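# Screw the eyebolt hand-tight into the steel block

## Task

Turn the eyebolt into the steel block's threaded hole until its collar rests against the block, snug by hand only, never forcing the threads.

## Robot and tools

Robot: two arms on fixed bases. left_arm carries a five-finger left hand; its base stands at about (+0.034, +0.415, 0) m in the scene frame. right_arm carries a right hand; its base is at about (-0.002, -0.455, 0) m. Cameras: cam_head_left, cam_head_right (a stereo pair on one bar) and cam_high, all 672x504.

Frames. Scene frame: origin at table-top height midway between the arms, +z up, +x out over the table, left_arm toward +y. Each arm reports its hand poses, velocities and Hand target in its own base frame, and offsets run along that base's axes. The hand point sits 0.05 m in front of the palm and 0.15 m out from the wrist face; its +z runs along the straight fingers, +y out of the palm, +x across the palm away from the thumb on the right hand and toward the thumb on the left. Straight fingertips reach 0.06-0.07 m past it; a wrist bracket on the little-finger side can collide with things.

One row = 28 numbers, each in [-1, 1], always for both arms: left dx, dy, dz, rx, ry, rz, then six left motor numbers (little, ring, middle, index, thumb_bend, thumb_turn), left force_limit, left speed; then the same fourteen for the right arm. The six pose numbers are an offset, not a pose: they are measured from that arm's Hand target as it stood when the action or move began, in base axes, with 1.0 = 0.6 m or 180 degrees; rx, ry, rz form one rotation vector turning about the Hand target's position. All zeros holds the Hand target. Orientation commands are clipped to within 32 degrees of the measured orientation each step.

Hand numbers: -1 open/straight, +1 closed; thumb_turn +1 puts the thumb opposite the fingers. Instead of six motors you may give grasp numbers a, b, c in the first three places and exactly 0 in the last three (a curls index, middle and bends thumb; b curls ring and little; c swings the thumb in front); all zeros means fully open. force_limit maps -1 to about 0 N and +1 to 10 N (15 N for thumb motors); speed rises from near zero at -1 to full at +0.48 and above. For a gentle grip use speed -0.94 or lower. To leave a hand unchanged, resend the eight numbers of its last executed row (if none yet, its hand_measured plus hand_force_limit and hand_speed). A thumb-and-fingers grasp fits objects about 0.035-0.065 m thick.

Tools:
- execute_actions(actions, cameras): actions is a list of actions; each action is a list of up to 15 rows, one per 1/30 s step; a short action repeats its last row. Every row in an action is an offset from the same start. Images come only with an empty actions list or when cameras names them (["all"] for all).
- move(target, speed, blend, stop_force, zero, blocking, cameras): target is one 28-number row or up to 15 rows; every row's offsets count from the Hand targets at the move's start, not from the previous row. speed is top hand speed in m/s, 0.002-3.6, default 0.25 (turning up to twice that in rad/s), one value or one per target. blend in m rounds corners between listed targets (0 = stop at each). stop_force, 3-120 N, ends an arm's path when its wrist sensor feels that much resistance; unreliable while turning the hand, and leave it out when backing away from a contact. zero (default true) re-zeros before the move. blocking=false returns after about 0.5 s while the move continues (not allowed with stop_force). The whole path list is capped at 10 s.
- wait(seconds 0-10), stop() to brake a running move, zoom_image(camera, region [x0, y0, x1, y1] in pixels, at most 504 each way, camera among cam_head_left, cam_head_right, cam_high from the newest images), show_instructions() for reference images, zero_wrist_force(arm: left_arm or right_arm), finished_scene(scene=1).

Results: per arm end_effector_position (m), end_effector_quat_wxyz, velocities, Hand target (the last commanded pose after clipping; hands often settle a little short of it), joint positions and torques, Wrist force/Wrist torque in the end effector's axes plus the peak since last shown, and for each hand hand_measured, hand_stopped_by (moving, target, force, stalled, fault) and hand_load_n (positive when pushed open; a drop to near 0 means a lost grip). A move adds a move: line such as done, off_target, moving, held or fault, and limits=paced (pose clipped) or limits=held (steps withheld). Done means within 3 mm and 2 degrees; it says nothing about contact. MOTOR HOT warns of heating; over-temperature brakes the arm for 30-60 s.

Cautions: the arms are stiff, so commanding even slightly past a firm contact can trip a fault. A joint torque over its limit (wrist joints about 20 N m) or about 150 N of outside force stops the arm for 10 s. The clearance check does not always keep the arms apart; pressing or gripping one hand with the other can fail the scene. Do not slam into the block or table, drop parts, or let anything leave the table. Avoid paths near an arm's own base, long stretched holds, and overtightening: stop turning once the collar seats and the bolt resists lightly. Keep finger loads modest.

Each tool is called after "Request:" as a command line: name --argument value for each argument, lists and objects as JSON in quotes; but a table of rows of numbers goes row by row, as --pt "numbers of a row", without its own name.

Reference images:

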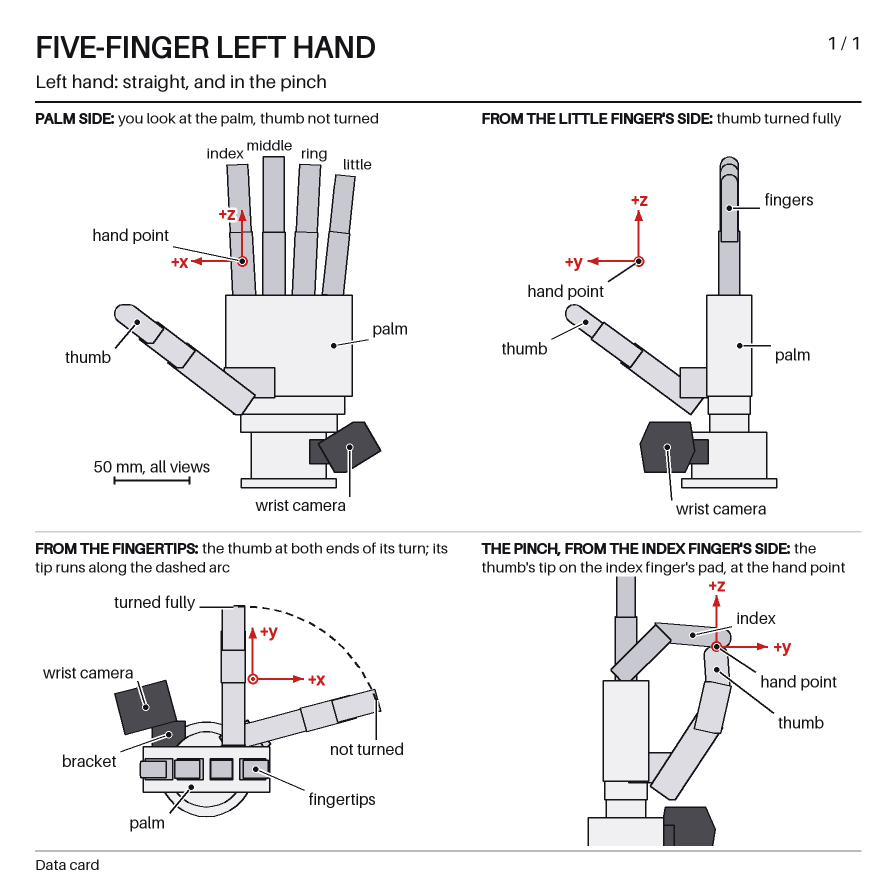

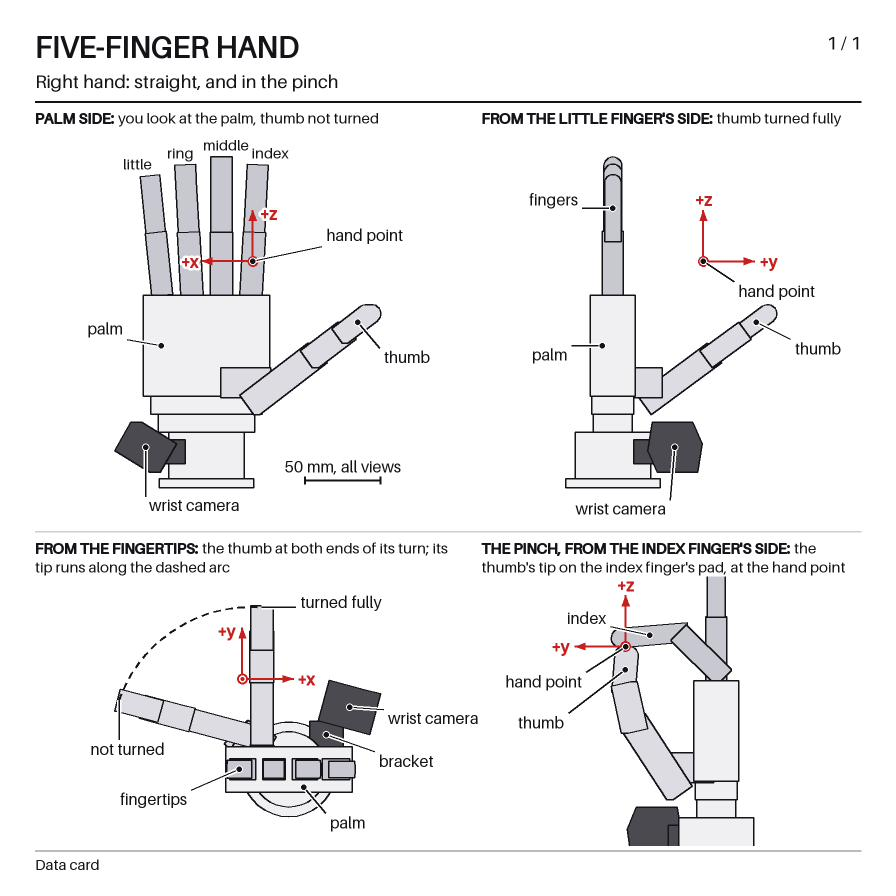

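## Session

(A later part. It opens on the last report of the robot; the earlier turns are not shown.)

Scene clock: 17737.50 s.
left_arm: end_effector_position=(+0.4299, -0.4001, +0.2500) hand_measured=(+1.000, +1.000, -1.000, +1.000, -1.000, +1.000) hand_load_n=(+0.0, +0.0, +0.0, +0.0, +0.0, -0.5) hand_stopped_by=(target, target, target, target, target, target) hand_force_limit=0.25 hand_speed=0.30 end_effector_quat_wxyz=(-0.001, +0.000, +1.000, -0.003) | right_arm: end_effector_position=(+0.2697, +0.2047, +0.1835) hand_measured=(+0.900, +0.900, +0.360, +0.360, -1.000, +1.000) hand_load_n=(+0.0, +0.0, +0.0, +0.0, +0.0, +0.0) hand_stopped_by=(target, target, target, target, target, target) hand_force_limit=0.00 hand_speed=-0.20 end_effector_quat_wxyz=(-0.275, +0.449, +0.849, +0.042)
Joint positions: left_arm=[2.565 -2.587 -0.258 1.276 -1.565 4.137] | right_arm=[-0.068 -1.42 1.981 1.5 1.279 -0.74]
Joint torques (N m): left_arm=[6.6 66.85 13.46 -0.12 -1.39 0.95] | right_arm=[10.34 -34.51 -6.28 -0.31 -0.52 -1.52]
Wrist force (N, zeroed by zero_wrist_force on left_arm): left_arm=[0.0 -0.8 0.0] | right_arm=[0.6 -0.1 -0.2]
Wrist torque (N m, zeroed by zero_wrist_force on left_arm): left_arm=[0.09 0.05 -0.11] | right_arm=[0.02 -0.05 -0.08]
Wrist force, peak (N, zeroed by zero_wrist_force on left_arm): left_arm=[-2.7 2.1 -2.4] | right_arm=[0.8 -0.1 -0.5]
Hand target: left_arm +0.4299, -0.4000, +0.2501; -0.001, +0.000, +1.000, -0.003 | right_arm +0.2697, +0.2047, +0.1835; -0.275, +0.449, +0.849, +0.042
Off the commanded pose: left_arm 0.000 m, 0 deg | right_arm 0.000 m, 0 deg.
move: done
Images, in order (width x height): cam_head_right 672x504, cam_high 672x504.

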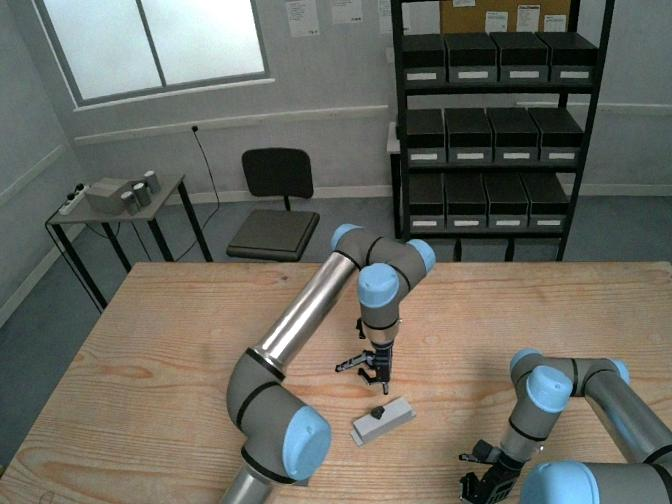

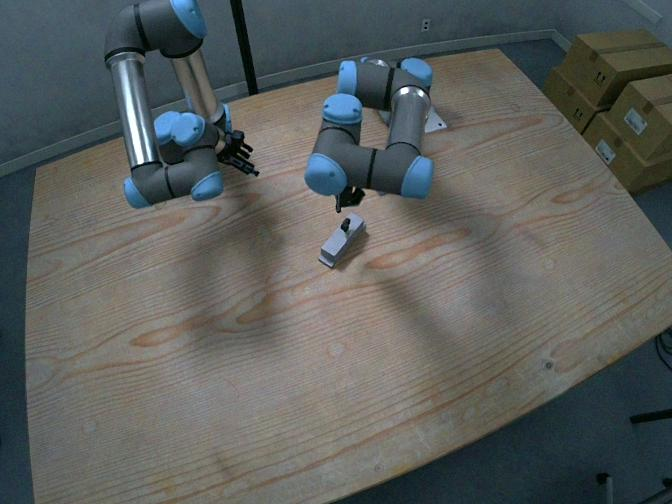

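Request:
move --pt "-0.0378 0.0362 -0.075 0 0 0 1 1 -1 1 -1 1 0.25 0.3 0 0 0 0 0 0 0.9 0.9 0.36 0.36 -1 1 0 -0.2" --speed 0.08 --cameras '["cam_high","cam_head_right","cam_head_left"]'

Request:
zoom_image --camera "cam_high" --region '[326, 205, 361, 240]'

Request:
zoom_image --camera "cam_head_right" --region '[358, 390, 398, 430]'

Scene clock: 17786.70 s.
left_arm: end_effector_position=(+0.4073, -0.3783, +0.2052) hand_measured=(+1.000, +1.000, -1.000, +1.000, -1.000, +1.000) hand_load_n=(+0.0, +0.5, +0.0, +0.0, -0.5, +0.0) hand_stopped_by=(target, target, target, target, target, target) hand_force_limit=0.25 hand_speed=0.30 end_effector_quat_wxyz=(-0.001, +0.000, +1.000, -0.003) | right_arm: end_effector_position=(+0.2697, +0.2047, +0.1835) hand_measured=(+0.900, +0.900, +0.360, +0.360, -1.000, +1.000) hand_load_n=(+0.0, +0.0, +0.0, +0.0, -0.5, +0.0) hand_stopped_by=(target, target, target, target, target, target) hand_force_limit=0.00 hand_speed=-0.20 end_effector_quat_wxyz=(-0.275, +0.449, +0.849, +0.042)
Joint positions: left_arm=[2.575 -2.396 -0.733 1.56 -1.565 4.147] | right_arm=[-0.068 -1.42 1.981 1.5 1.279 -0.74]
Joint torques (N m): left_arm=[-3.97 33.7 10.7 -2.67 0.79 -1.19] | right_arm=[9.47 -34.4 -5.91 -0.07 -0.61 -1.51]
Wrist force (N, zeroed by zero_wrist_force on left_arm): left_arm=[0.2 -0.5 0.1] | right_arm=[0.7 -0.1 -0.3]
Wrist torque (N m, zeroed by zero_wrist_force on left_arm): left_arm=[0.14 -0.03 -0.08] | right_arm=[0.02 -0.07 -0.07]
Wrist force, peak (N, zeroed by zero_wrist_force on left_arm): left_arm=[0.3 -1.5 -0.2] | right_arm=[0.8 -0.1 -0.5]
Hand target: left_arm +0.4073, -0.3783, +0.2051; -0.001, +0.000, +1.000, -0.003 | right_arm +0.2697, +0.2047, +0.1835; -0.275, +0.449, +0.849, +0.042
Off the commanded pose: left_arm 0.000 m, 0 deg | right_arm 0.000 m, 0 deg.
move: done

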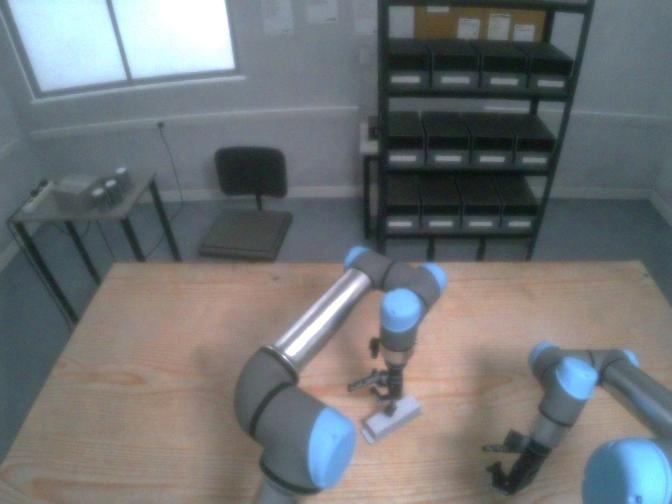

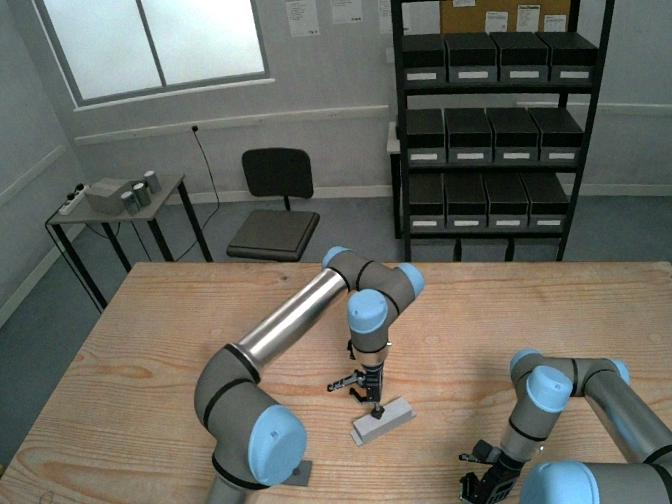

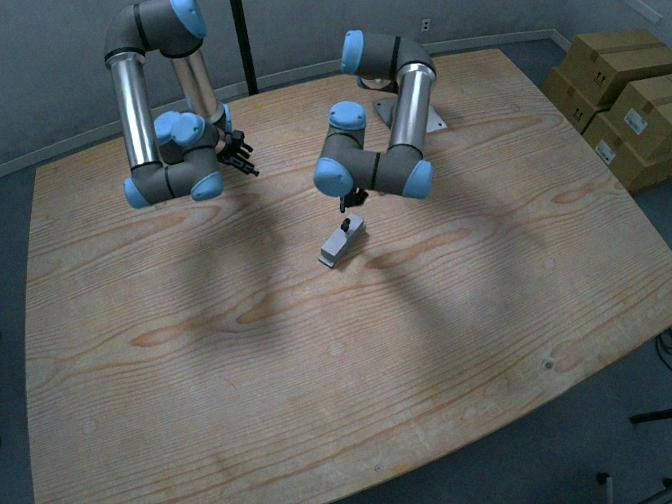

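Scaled by 14.400 from the camera's 672x504 image, which has a finer 960x720 frame.

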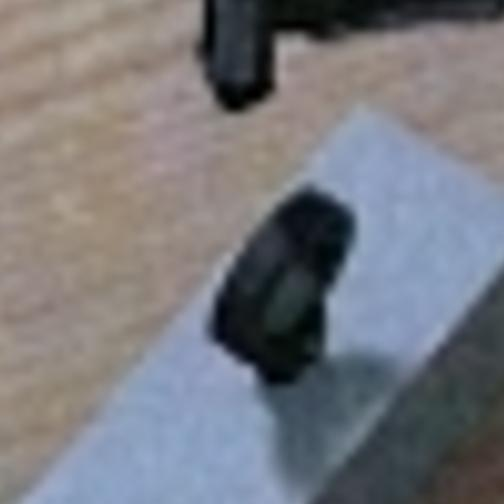

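Scaled by 12.600 from the camera's 672x504 image, which has a finer 960x720 frame.

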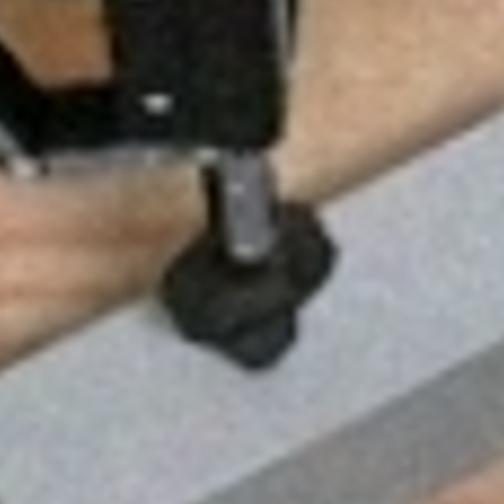

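Request:
move --pt "0.001 0 -0.06 0 0 0 1 1 -1 1 -1 1 0.25 0.3 0 0 0 0 0 0 0.9 0.9 0.36 0.36 -1 1 0 -0.2" --pt "0.001 0 -0.078 0 0 0 1 1 -1 1 -1 1 0.25 0.3 0 0 0 0 0 0 0.9 0.9 0.36 0.36 -1 1 0 -0.2" --speed '[0.04,0.015]' --stop_force 4 --cameras '["cam_high","cam_head_right"]'

Request:
zoom_image --camera "cam_high" --region '[331, 210, 361, 240]'

Request:
zoom_image --camera "cam_head_right" --region '[360, 398, 392, 430]'

Scene clock: 17818.37 s.
left_arm: end_effector_position=(+0.4079, -0.3783, +0.1582) hand_measured=(+1.000, +1.000, -1.000, +1.000, -1.000, +1.000) hand_load_n=(+0.5, +0.0, +0.0, +0.0, +0.0, +0.0) hand_stopped_by=(target, target, target, target, target, target) hand_force_limit=0.25 hand_speed=0.30 end_effector_quat_wxyz=(-0.001, +0.000, +1.000, -0.003) | right_arm: end_effector_position=(+0.2697, +0.2047, +0.1835) hand_measured=(+0.900, +0.900, +0.360, +0.360, -1.000, +1.000) hand_load_n=(+0.0, +0.0, +0.0, +0.0, -0.5, +0.0) hand_stopped_by=(target, target, target, target, target, target) hand_force_limit=0.00 hand_speed=-0.20 end_effector_quat_wxyz=(-0.275, +0.449, +0.849, +0.042)
Joint positions: left_arm=[2.575 -2.404 -0.838 1.673 -1.565 4.147] | right_arm=[-0.068 -1.42 1.981 1.5 1.279 -0.74]
Joint torques (N m): left_arm=[9.41 53.46 33.01 -5.17 1.07 1.2] | right_arm=[9.8 -33.92 -6.63 0.02 -0.63 -1.42]
Wrist force (N, zeroed by zero_wrist_force on left_arm): left_arm=[0.1 -0.6 0.0] | right_arm=[0.6 -0.1 -0.2]
Wrist torque (N m, zeroed by zero_wrist_force on left_arm): left_arm=[0.13 0.03 -0.09] | right_arm=[0.02 -0.06 -0.07]
Wrist force, peak (N, zeroed by zero_wrist_force on left_arm): left_arm=[0.4 -0.8 0.1] | right_arm=[0.9 -0.2 -0.3]
Hand target: left_arm +0.4079, -0.3783, +0.1583; -0.001, +0.000, +1.000, -0.003 | right_arm +0.2697, +0.2047, +0.1835; -0.275, +0.449, +0.849, +0.042
Off the commanded pose: left_arm 0.000 m, 0 deg | right_arm 0.000 m, 0 deg.
move: done
Images, in order (width x height): cam_head_right 672x504, cam_high 672x504.

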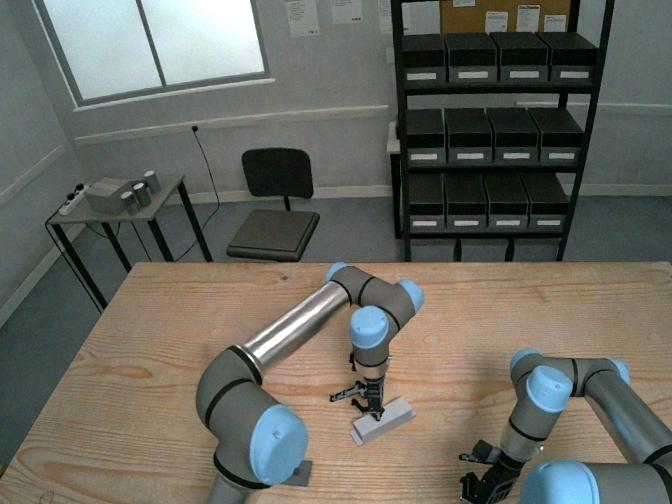

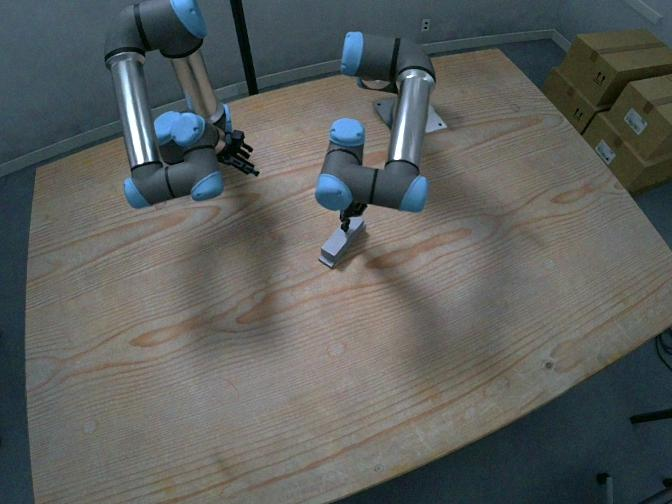

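Scaled by 16.800 from the camera's 672x504 image, which has a finer 960x720 frame.

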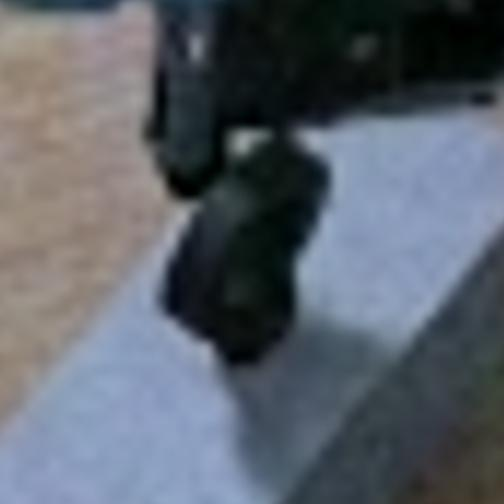

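Scaled by 15.750 from the camera's 672x504 image, which has a finer 960x720 frame.

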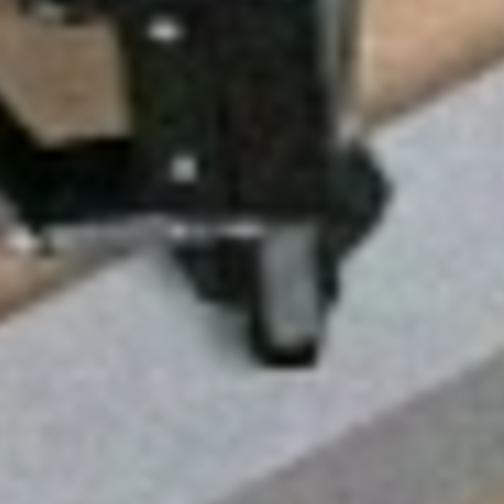

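Request:
move --pt "0.0008 0.0066 0 0 0 0 1 1 -1 1 -1 1 0.25 0.3 0 0 0 0 0 0 0.9 0.9 0.36 0.36 -1 1 0 -0.2" --pt "0.0022 0.0132 0 0 0 0 1 1 -1 1 -1 1 0.25 0.3 0 0 0 0 0 0 0.9 0.9 0.36 0.36 -1 1 0 -0.2" --pt "0.0053 0.0192 0 0 0 0 1 1 -1 1 -1 1 0.25 0.3 0 0 0 0 0 0 0.9 0.9 0.36 0.36 -1 1 0 -0.2" --pt "0.0099 0.0241 0 0 0 0 1 1 -1 1 -1 1 0.25 0.3 0 0 0 0 0 0 0.9 0.9 0.36 0.36 -1 1 0 -0.2" --speed 0.01 --blend '[0.001,0.001,0.001,0]'

Request:
move --pt "0.0057 0.00365 0 0 0 0 1 1 -1 1 -1 1 0.25 0.3 0 0 0 0 0 0 0.9 0.9 0.36 0.36 -1 1 0 -0.2" --pt "0.0121 0.0057 0 0 0 0 1 1 -1 1 -1 1 0.25 0.3 0 0 0 0 0 0 0.9 0.9 0.36 0.36 -1 1 0 -0.2" --speed 0.01 --blend '[0.001,0]' --cameras '["cam_high","cam_head_right"]'

Request:
zoom_image --camera "cam_high" --region '[331, 210, 361, 240]'

Request:
zoom_image --camera "cam_head_right" --region '[360, 398, 392, 430]'

Scene clock: 17850.60 s.
left_arm: end_effector_position=(+0.4139, -0.3638, +0.1583) hand_measured=(+1.000, +1.000, -1.000, +1.000, -1.000, +1.000) hand_load_n=(+0.0, +0.0, +0.0, +0.5, -0.5, +0.0) hand_stopped_by=(target, target, target, target, target, target) hand_force_limit=0.25 hand_speed=0.30 end_effector_quat_wxyz=(-0.001, +0.000, +1.000, -0.003) | right_arm: end_effector_position=(+0.2697, +0.2047, +0.1835) hand_measured=(+0.900, +0.900, +0.360, +0.360, -1.000, +1.000) hand_load_n=(+0.0, +0.0, +0.0, +0.0, +0.0, +0.5) hand_stopped_by=(target, target, target, target, target, target) hand_force_limit=0.00 hand_speed=-0.20 end_effector_quat_wxyz=(-0.275, +0.449, +0.849, +0.042)
Joint positions: left_arm=[2.601 -2.386 -0.871 1.687 -1.565 4.173] | right_arm=[-0.068 -1.42 1.981 1.5 1.279 -0.74]
Joint torques (N m): left_arm=[-2.36 61.94 7.86 0.4 1.11 0.62] | right_arm=[10.06 -33.9 -6.23 -0.08 -0.59 -1.37]
Wrist force (N, zeroed by zero_wrist_force on left_arm): left_arm=[-0.1 -0.9 0.1] | right_arm=[0.7 0.0 -0.3]
Wrist torque (N m, zeroed by zero_wrist_force on left_arm): left_arm=[0.08 0.08 -0.22] | right_arm=[0.03 -0.07 -0.07]
Wrist force, peak (N, zeroed by zero_wrist_force on left_arm): left_arm=[0.1 -1.0 0.3] | right_arm=[0.9 -0.2 -0.3]
Hand target: left_arm +0.4138, -0.3639, +0.1583; -0.001, +0.000, +1.000, -0.003 | right_arm +0.2697, +0.2047, +0.1835; -0.275, +0.449, +0.849, +0.042
Off the commanded pose: left_arm 0.000 m, 0 deg | right_arm 0.000 m, 0 deg.
move: done

Scene clock: 17851.67 s.
left_arm: end_effector_position=(+0.4212, -0.3604, +0.1583) hand_measured=(+1.000, +1.000, -1.000, +1.000, -1.000, +1.000) hand_load_n=(+0.0, +0.0, +0.0, +0.0, +0.0, +0.0) hand_stopped_by=(target, target, target, target, target, target) hand_force_limit=0.25 hand_speed=0.30 end_effector_quat_wxyz=(-0.001, +0.000, +1.000, -0.003) | right_arm: end_effector_position=(+0.2697, +0.2047, +0.1835) hand_measured=(+0.900, +0.900, +0.360, +0.360, -1.000, +1.000) hand_load_n=(+0.0, +0.0, +0.0, +0.0, +0.0, +0.0) hand_stopped_by=(target, target, target, target, target, target) hand_force_limit=0.00 hand_speed=-0.20 end_effector_quat_wxyz=(-0.275, +0.449, +0.849, +0.042)
Joint positions: left_arm=[2.612 -2.395 -0.854 1.68 -1.565 4.184] | right_arm=[-0.068 -1.42 1.981 1.5 1.279 -0.74]
Joint torques (N m): left_arm=[1.61 45.17 15.73 -1.7 -2.78 0.35] | right_arm=[10.4 -34.32 -6.34 -0.21 -0.51 -1.41]
Wrist force (N, zeroed by zero_wrist_force on left_arm): left_arm=[6.5 -2.1 -0.8] | right_arm=[0.6 0.0 -0.4]
Wrist torque (N m, zeroed by zero_wrist_force on left_arm): left_arm=[0.16 0.33 0.24] | right_arm=[0.05 -0.05 -0.07]
Wrist force, peak (N, zeroed by zero_wrist_force on left_arm): left_arm=[8.2 -1.0 0.1] | right_arm=[0.8 -0.1 -0.3]
Hand target: left_arm +0.4211, -0.3604, +0.1583; -0.001, +0.000, +1.000, -0.003 | right_arm +0.2697, +0.2047, +0.1835; -0.275, +0.449, +0.849, +0.042
Off the commanded pose: left_arm 0.000 m, 0 deg | right_arm 0.000 m, 0 deg.
move: done
Images, in order (width x height): cam_head_right 672x504, cam_high 672x504.

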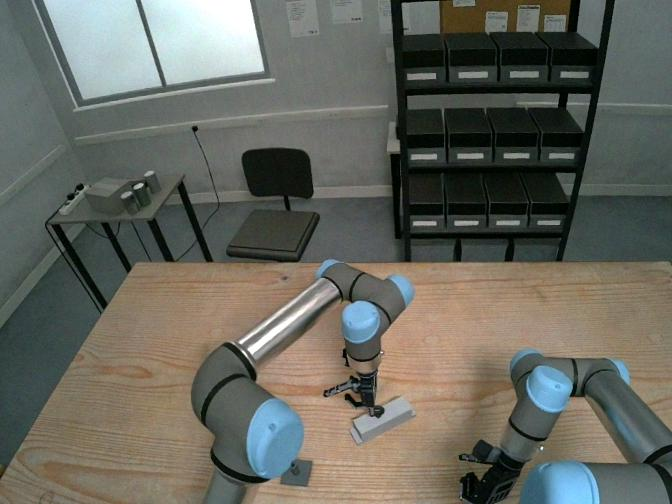

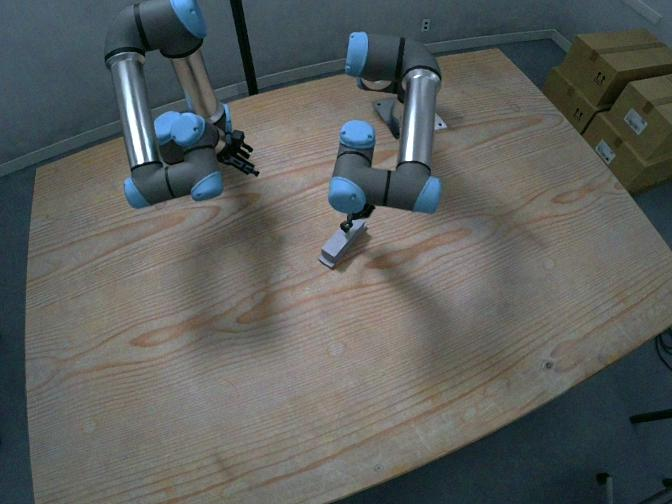

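Scaled by 16.800 from the camera's 672x504 image, which has a finer 960x720 frame.

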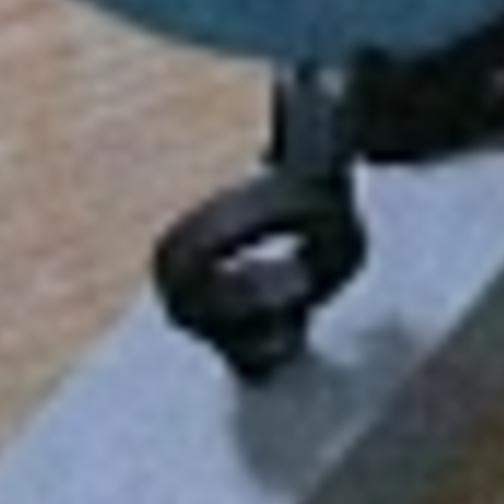

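Scaled by 15.750 from the camera's 672x504 image, which has a finer 960x720 frame.

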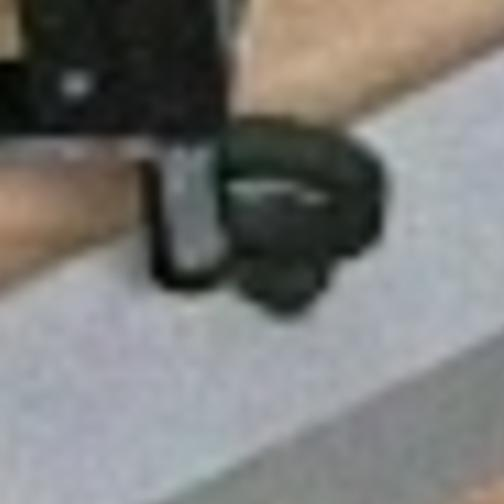

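Request:
move --pt "0.00897 0 0 0 0 0 1 1 -1 1 -1 1 0.25 0.3 0 0 0 0 0 0 0.9 0.9 0.36 0.36 -1 1 0 -0.2" --pt "0.0174 -0.00307 0 0 0 0 1 1 -1 1 -1 1 0.25 0.3 0 0 0 0 0 0 0.9 0.9 0.36 0.36 -1 1 0 -0.2" --pt "0.02427 -0.00883 0 0 0 0 1 1 -1 1 -1 1 0.25 0.3 0 0 0 0 0 0 0.9 0.9 0.36 0.36 -1 1 0 -0.2" --pt "0.02877 -0.0166 0 0 0 0 1 1 -1 1 -1 1 0.25 0.3 0 0 0 0 0 0 0.9 0.9 0.36 0.36 -1 1 0 -0.2" --pt "0.03032 -0.02543 0 0 0 0 1 1 -1 1 -1 1 0.25 0.3 0 0 0 0 0 0 0.9 0.9 0.36 0.36 -1 1 0 -0.2" --speed 0.02 --blend '[0.002,0.002,0.002,0.002,0]' --cameras '["cam_high","cam_head_right"]'

Request:
zoom_image --camera "cam_high" --region '[331, 210, 361, 240]'

Request:
zoom_image --camera "cam_head_right" --region '[360, 398, 392, 430]'

Scene clock: 17876.43 s.
left_arm: end_effector_position=(+0.4392, -0.3758, +0.1582) hand_measured=(+1.000, +1.000, -1.000, +1.000, -1.000, +1.000) hand_load_n=(+0.5, +0.0, +0.0, +0.0, +0.0, +0.0) hand_stopped_by=(target, target, target, target, target, target) hand_force_limit=0.25 hand_speed=0.30 end_effector_quat_wxyz=(-0.001, +0.000, +1.000, -0.003) end_effector_velocity=(+0.001, +0.003, -0.001) end_effector_angular_velocity=(+0.004, +0.003, +0.003) | right_arm: end_effector_position=(+0.2697, +0.2047, +0.1835) hand_measured=(+0.900, +0.900, +0.360, +0.360, -1.000, +1.000) hand_load_n=(+0.0, +0.0, +0.0, +0.0, +0.0, +0.0) hand_stopped_by=(target, target, target, target, target, target) hand_force_limit=0.00 hand_speed=-0.20 end_effector_quat_wxyz=(-0.275, +0.449, +0.849, +0.042)
Joint positions: left_arm=[2.606 -2.476 -0.707 1.613 -1.565 4.177] | right_arm=[-0.068 -1.42 1.981 1.5 1.279 -0.74]
Joint velocities: left_arm=[0.004 0.001 -0.005 0 -0.002 0.001] | right_arm=[within noise]
Joint torques (N m): left_arm=[8.11 64.59 8.07 0.5 0.37 0.86] | right_arm=[9.58 -34.54 -6.6 -0.08 -0.56 -1.5]
Wrist force (N, zeroed by zero_wrist_force on left_arm): left_arm=[0.6 -0.4 -0.3] | right_arm=[0.6 -0.3 -0.3]
Wrist torque (N m, zeroed by zero_wrist_force on left_arm): left_arm=[0.14 0.00 -0.09] | right_arm=[-0.01 -0.06 -0.08]
Wrist force, peak (N, zeroed by zero_wrist_force on left_arm): left_arm=[8.2 -0.9 1.3] | right_arm=[0.8 -0.2 -0.4]
Hand target: left_arm +0.4392, -0.3757, +0.1583; -0.001, +0.000, +1.000, -0.003 | right_arm +0.2697, +0.2047, +0.1835; -0.275, +0.449, +0.849, +0.042
Off the commanded pose: left_arm 0.000 m, 0 deg | right_arm 0.000 m, 0 deg.
move: done
Images, in order (width x height): cam_head_right 672x504, cam_high 672x504.

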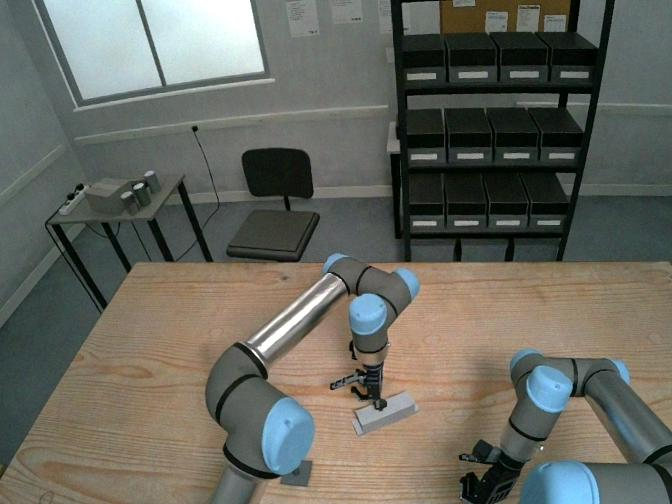

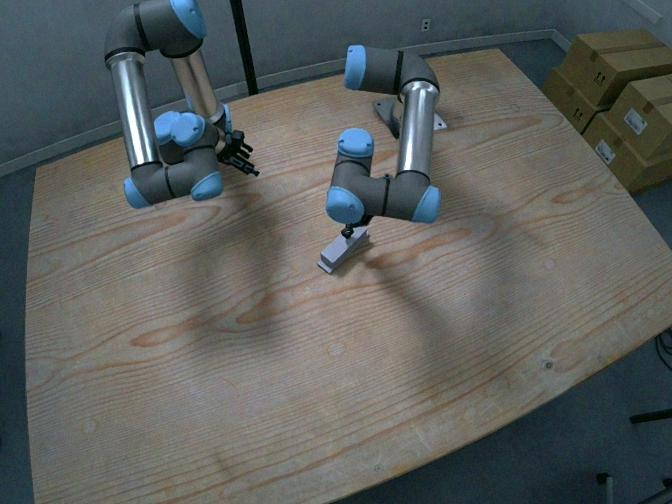

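Scaled by 16.800 from the camera's 672x504 image, which has a finer 960x720 frame.

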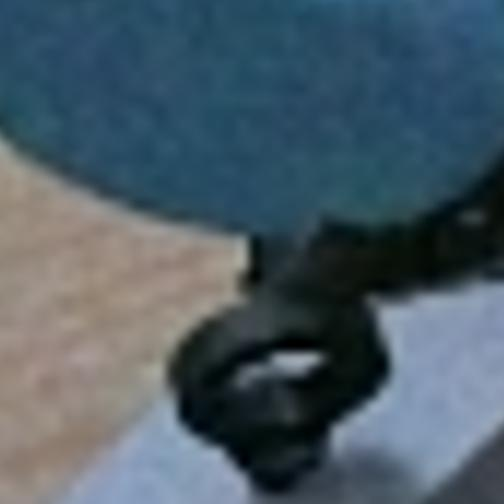

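Scaled by 15.750 from the camera's 672x504 image, which has a finer 960x720 frame.

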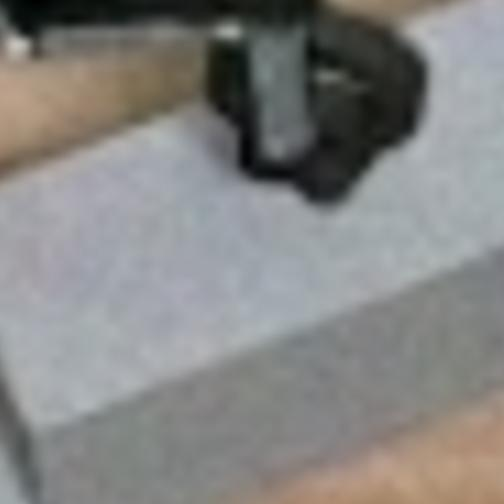

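Request:
move --pt "0 0 0.16 0 0 0 1 1 -1 1 -1 1 0.25 0.3 0 0 0 0 0 0 0.9 0.9 0.36 0.36 -1 1 0 -0.2" --speed 0.1 --cameras '["cam_high","cam_head_right"]'

Request:
zoom_image --camera "cam_high" --region '[321, 200, 371, 250]'

Request:
zoom_image --camera "cam_head_right" --region '[350, 380, 420, 450]'

Scene clock: 18047.23 s.
left_arm: end_effector_position=(+0.4393, -0.3757, +0.2541) hand_measured=(+1.000, +1.000, -1.000, +1.000, -1.000, +1.000) hand_load_n=(+0.0, +0.0, +0.0, +0.0, -0.5, +0.0) hand_stopped_by=(target, target, target, target, target, target) hand_force_limit=0.25 hand_speed=0.30 end_effector_quat_wxyz=(-0.001, +0.000, +1.000, -0.003) | right_arm: end_effector_position=(+0.2697, +0.2047, +0.1835) hand_measured=(+0.900, +0.900, +0.360, +0.360, -1.000, +1.000) hand_load_n=(+0.0, +0.0, +0.0, +0.0, +0.0, +0.0) hand_stopped_by=(target, target, target, target, target, target) hand_force_limit=0.00 hand_speed=-0.20 end_effector_quat_wxyz=(-0.275, +0.449, +0.849, +0.042)
Joint positions: left_arm=[2.606 -2.521 -0.377 1.327 -1.565 4.177] | right_arm=[-0.068 -1.42 1.981 1.5 1.279 -0.74]
Joint torques (N m): left_arm=[-7.92 65.36 18.09 -1.11 -1.52 -1.19] | right_arm=[9.7 -34.14 -6.26 -0.11 -0.68 -1.43]
Wrist force (N, zeroed by zero_wrist_force on left_arm): left_arm=[0.1 -0.8 -0.3] | right_arm=[0.6 -0.1 -0.5]
Wrist torque (N m, zeroed by zero_wrist_force on left_arm): left_arm=[0.10 0.01 -0.12] | right_arm=[0.03 -0.05 -0.08]
Wrist force, peak (N, zeroed by zero_wrist_force on left_arm): left_arm=[0.3 -0.9 -1.5] | right_arm=[0.8 -0.2 -0.5]
Hand target: left_arm +0.4392, -0.3757, +0.2543; -0.001, +0.000, +1.000, -0.003 | right_arm +0.2697, +0.2047, +0.1835; -0.275, +0.449, +0.849, +0.042
Off the commanded pose: left_arm 0.000 m, 0 deg | right_arm 0.000 m, 0 deg.
move: done
Images, in order (width x height): cam_head_right 672x504, cam_high 672x504.

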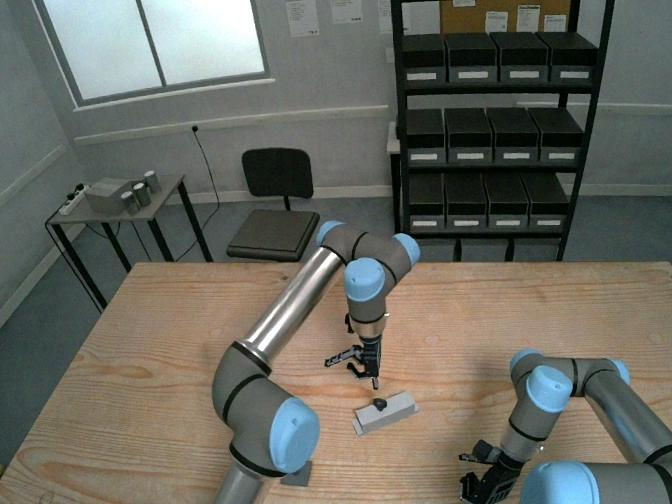

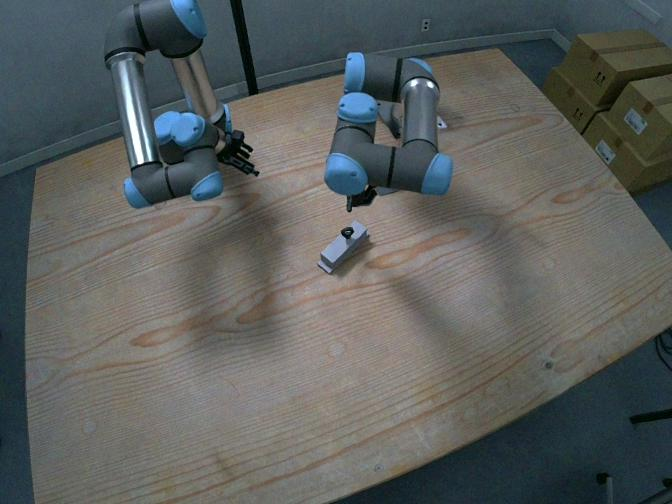

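Scaled by 10.080 from the camera's 672x504 image, which has a finer 960x720 frame.

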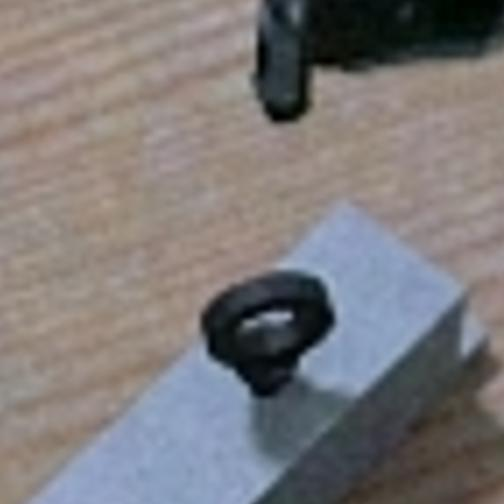

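Scaled by 7.200 from the camera's 672x504 image, which has a finer 960x720 frame.

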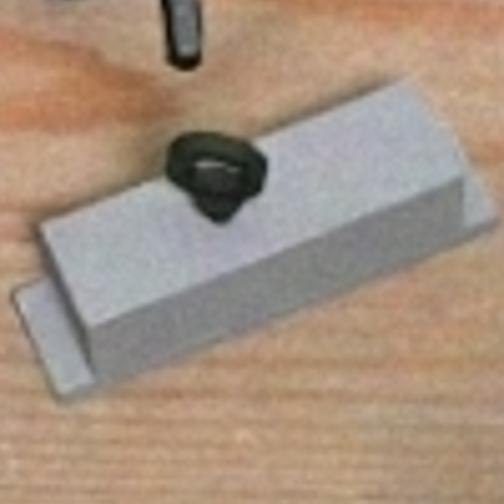

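Request:
move --pt "0.0122 -0.2168 0 0 0 0.7333 1 -1 -1 1 -1 1 0.25 0.3 0 0 0 0 0 0 0.9 0.9 0.36 0.36 -1 1 0 -0.2" --speed 0.4

Request:
move --pt "0.1413 0.1563 0 0 0 0.7333 1 -1 -1 1 -1 1 0.25 0.3 0 0 0 0 0 0 0.9 0.9 0.36 0.36 -1 1 0 -0.2" --speed 0.4

Request:
move --pt "-0.2108 0.0005 0 0 0 0.7333 1 -1 -1 1 -1 1 0.25 0.3 0 0 0 0 0 0 0.9 0.9 0.36 0.36 -1 1 0 -0.2" --speed 0.4

Request:
move --pt "0.1408 -0.157 0 0 0 0.7333 1 -1 -1 1 -1 1 0.25 0.3 0 0 0 0 0 0 0.9 0.9 0.36 0.36 -1 1 0 -0.2" --speed 0.4 --cameras '["cam_high","cam_head_right"]'

Request:
zoom_image --camera "cam_high" --region '[321, 200, 371, 250]'

Request:
zoom_image --camera "cam_head_right" --region '[350, 370, 410, 430]'

Scene clock: 18106.37 s.
left_arm: end_effector_position=(+0.4465, -0.5058, +0.2544) hand_measured=(+1.000, -1.000, -1.000, +1.000, -1.000, +1.000) hand_load_n=(+0.0, +0.0, +0.0, +0.0, -0.5, +0.0) hand_stopped_by=(target, target, target, target, target, target) hand_force_limit=0.25 hand_speed=0.30 end_effector_quat_wxyz=(-0.002, +0.913, -0.407, +0.002) | right_arm: end_effector_position=(+0.2697, +0.2047, +0.1835) hand_measured=(+0.900, +0.900, +0.360, +0.360, -1.000, +1.000) hand_load_n=(+0.0, +0.0, +0.0, +0.0, +0.0, +0.0) hand_stopped_by=(target, target, target, target, target, target) hand_force_limit=0.00 hand_speed=-0.20 end_effector_quat_wxyz=(-0.275, +0.449, +0.849, +0.042)
Joint positions: left_arm=[2.593 -2.556 -0.308 1.297 -1.576 1.861] | right_arm=[-0.068 -1.42 1.981 1.5 1.279 -0.74]
Joint torques (N m): left_arm=[8.31 37.45 22.49 -4.13 -1.33 -1.12] | right_arm=[9.91 -34.58 -6.15 -0.08 -0.58 -1.44]
Wrist force (N, zeroed by zero_wrist_force on left_arm): left_arm=[0.1 -1.3 -0.4] | right_arm=[0.8 -0.2 -0.1]
Wrist torque (N m, zeroed by zero_wrist_force on left_arm): left_arm=[0.03 0.04 -0.10] | right_arm=[0.00 -0.09 -0.07]
Wrist force, peak (N, zeroed by zero_wrist_force on left_arm): left_arm=[0.6 -1.6 -0.4] | right_arm=[0.9 -0.2 -0.3]
Hand target: left_arm +0.4466, -0.5058, +0.2543; -0.002, +0.913, -0.407, +0.002 | right_arm +0.2697, +0.2047, +0.1835; -0.275, +0.449, +0.849, +0.042
Off the commanded pose: left_arm 0.000 m, 0 deg | right_arm 0.000 m, 0 deg.
elbow stopped short (left arm): the move would have taken joint 3 (elbow) straighter than the controller allows.
move: done

Scene clock: 18109.83 s.
left_arm: end_effector_position=(+0.5314, -0.4120, +0.2541) hand_measured=(+1.000, -1.000, -1.000, +1.000, -1.000, +1.000) hand_load_n=(+0.0, +0.0, +0.0, +0.0, +0.0, +0.0) hand_stopped_by=(target, target, target, target, target, target) hand_force_limit=0.25 hand_speed=0.30 end_effector_quat_wxyz=(-0.003, +0.744, +0.669, -0.001) | right_arm: end_effector_position=(+0.2697, +0.2047, +0.1835) hand_measured=(+0.900, +0.900, +0.360, +0.360, -1.000, +1.000) hand_load_n=(+0.0, +0.0, +0.0, +0.0, +0.0, +0.0) hand_stopped_by=(target, target, target, target, target, target) hand_force_limit=0.00 hand_speed=-0.20 end_effector_quat_wxyz=(-0.275, +0.449, +0.849, +0.042)
Joint positions: left_arm=[2.602 -2.526 -0.367 1.316 -1.57 -0.434] | right_arm=[-0.068 -1.42 1.981 1.5 1.279 -0.74]
Joint torques (N m): left_arm=[-7.77 65.36 10.98 0.66 -0.75 -1.25] | right_arm=[10.19 -34.26 -5.77 -0.1 -0.63 -1.35]
Wrist force (N, zeroed by zero_wrist_force on left_arm): left_arm=[0.4 -1.0 -0.2] | right_arm=[0.6 0.0 -0.2]
Wrist torque (N m, zeroed by zero_wrist_force on left_arm): left_arm=[0.06 -0.01 -0.08] | right_arm=[0.04 -0.06 -0.07]
Wrist force, peak (N, zeroed by zero_wrist_force on left_arm): left_arm=[0.2 -1.5 -0.8] | right_arm=[0.9 -0.4 -0.2]
Hand target: left_arm +0.5313, -0.4120, +0.2543; -0.003, +0.744, +0.669, -0.001 | right_arm +0.2697, +0.2047, +0.1835; -0.275, +0.449, +0.849, +0.042
Off the commanded pose: left_arm 0.000 m, 0 deg | right_arm 0.000 m, 0 deg.
move: done

Scene clock: 18113.33 s.
left_arm: end_effector_position=(+0.4049, -0.4116, +0.2543) hand_measured=(+1.000, -1.000, -1.000, +1.000, -1.000, +1.000) hand_load_n=(+0.0, +0.0, +0.0, +0.0, -0.5, +0.0) hand_stopped_by=(target, target, target, target, target, target) hand_force_limit=0.25 hand_speed=0.30 end_effector_quat_wxyz=(+0.000, -0.308, +0.951, -0.003) | right_arm: end_effector_position=(+0.2697, +0.2047, +0.1835) hand_measured=(+0.900, +0.900, +0.360, +0.360, -1.000, +1.000) hand_load_n=(+0.0, +0.5, +0.0, +0.0, +0.0, +0.0) hand_stopped_by=(target, target, target, target, target, target) hand_force_limit=0.00 hand_speed=-0.20 end_effector_quat_wxyz=(-0.275, +0.449, +0.849, +0.042)
Joint positions: left_arm=[2.592 -2.522 -0.373 1.328 -1.566 -2.747] | right_arm=[-0.068 -1.42 1.981 1.5 1.279 -0.74]
Joint torques (N m): left_arm=[-9.06 54.35 8.23 -0.4 -1.33 -1.33] | right_arm=[9.9 -33.65 -6.42 -0.11 -0.62 -1.35]
Wrist force (N, zeroed by zero_wrist_force on left_arm): left_arm=[0.0 -0.9 -0.3] | right_arm=[0.6 -0.1 -0.4]
Wrist torque (N m, zeroed by zero_wrist_force on left_arm): left_arm=[0.06 0.04 -0.12] | right_arm=[0.03 -0.05 -0.08]
Wrist force, peak (N, zeroed by zero_wrist_force on left_arm): left_arm=[1.8 0.4 -0.3] | right_arm=[0.8 -0.2 -0.4]
Hand target: left_arm +0.4049, -0.4117, +0.2543; +0.000, -0.308, +0.951, -0.003 | right_arm +0.2697, +0.2047, +0.1835; -0.275, +0.449, +0.849, +0.042
Off the commanded pose: left_arm 0.000 m, 0 deg | right_arm 0.000 m, 0 deg.
elbow stopped short (left arm): the move would have taken joint 3 (elbow) straighter than the controller allows.
move: done

Scene clock: 18116.77 s.
left_arm: end_effector_position=(+0.4893, -0.5059, +0.2541) hand_measured=(+1.000, -1.000, -1.000, +1.000, -1.000, +1.000) hand_load_n=(+0.0, +0.0, +0.0, +0.0, +0.0, +0.0) hand_stopped_by=(target, target, target, target, target, target) hand_force_limit=0.25 hand_speed=0.30 end_effector_quat_wxyz=(-0.003, +0.994, -0.105, +0.001) end_effector_velocity=(+0.000, -0.001, +0.001) end_effector_angular_velocity=(-0.002, -0.003, +0.004) | right_arm: end_effector_position=(+0.2697, +0.2047, +0.1835) hand_measured=(+0.900, +0.900, +0.360, +0.360, -1.000, +1.000) hand_load_n=(+0.0, +0.0, +0.0, +0.0, +0.0, +0.5) hand_stopped_by=(target, target, target, target, target, target) hand_force_limit=0.00 hand_speed=-0.20 end_effector_quat_wxyz=(-0.275, +0.449, +0.849, +0.042)
Joint positions: left_arm=[2.596 -2.558 -0.305 1.292 -1.577 -5.047] | right_arm=[-0.068 -1.42 1.981 1.5 1.279 -0.74]
Joint velocities: left_arm=[-0.001 0.002 -0.001 0.002 0.001 -0.005] | right_arm=[within noise]
Joint torques (N m): left_arm=[7.76 63.82 6.58 0.7 0.09 -1.46] | right_arm=[10.2 -33.93 -5.99 -0.13 -0.66 -1.51]
Wrist force (N, zeroed by zero_wrist_force on left_arm): left_arm=[0.1 -1.0 -0.7] | right_arm=[0.8 -0.1 -0.3]
Wrist torque (N m, zeroed by zero_wrist_force on left_arm): left_arm=[0.09 0.04 -0.10] | right_arm=[0.03 -0.08 -0.06]
Wrist force, peak (N, zeroed by zero_wrist_force on left_arm): left_arm=[0.1 -2.1 -0.6] | right_arm=[0.9 -0.3 -0.4]
Hand target: left_arm +0.4893, -0.5059, +0.2543; -0.003, +0.994, -0.105, +0.001 | right_arm +0.2697, +0.2047, +0.1835; -0.275, +0.449, +0.849, +0.042
Off the commanded pose: left_arm 0.000 m, 0 deg | right_arm 0.000 m, 0 deg.
move: done
Images, in order (width x height): cam_head_right 672x504, cam_high 672x504.

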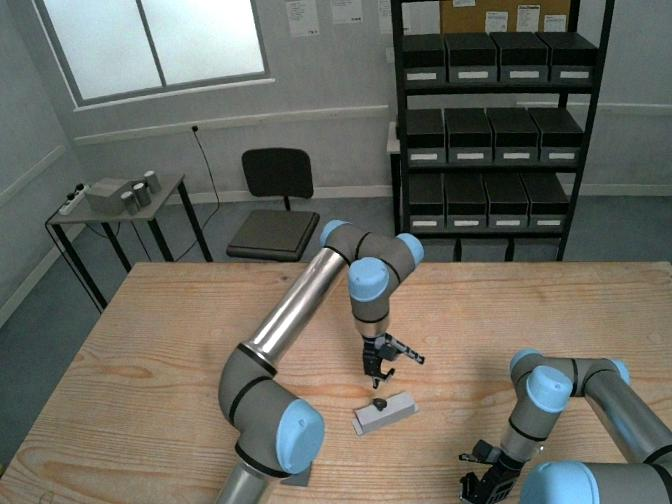

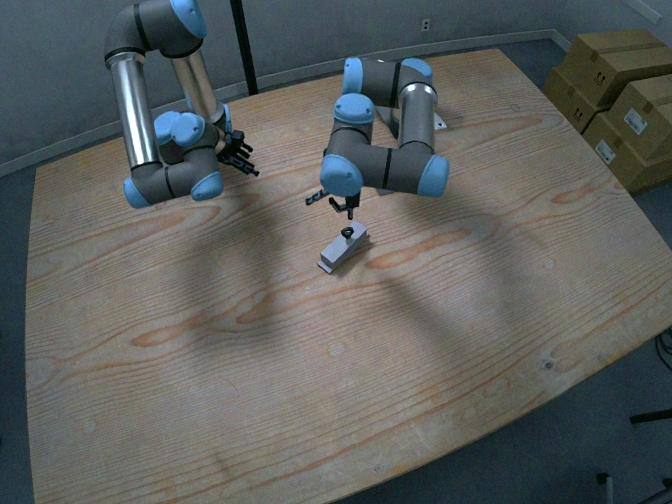

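Scaled by 10.080 from the camera's 672x504 image, which has a finer 960x720 frame.

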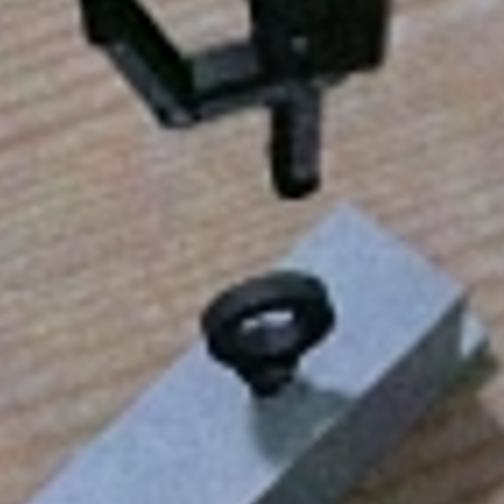

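Scaled by 8.400 from the camera's 672x504 image, which has a finer 960x720 frame.

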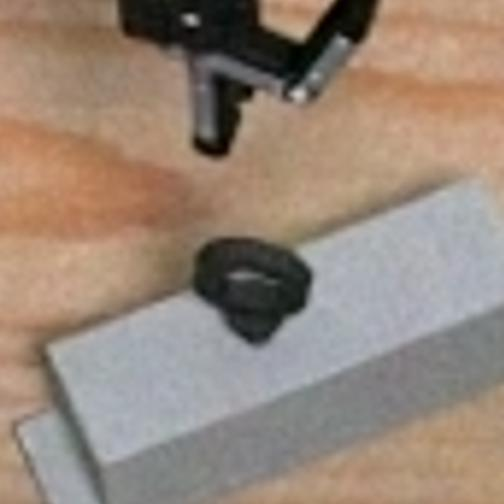

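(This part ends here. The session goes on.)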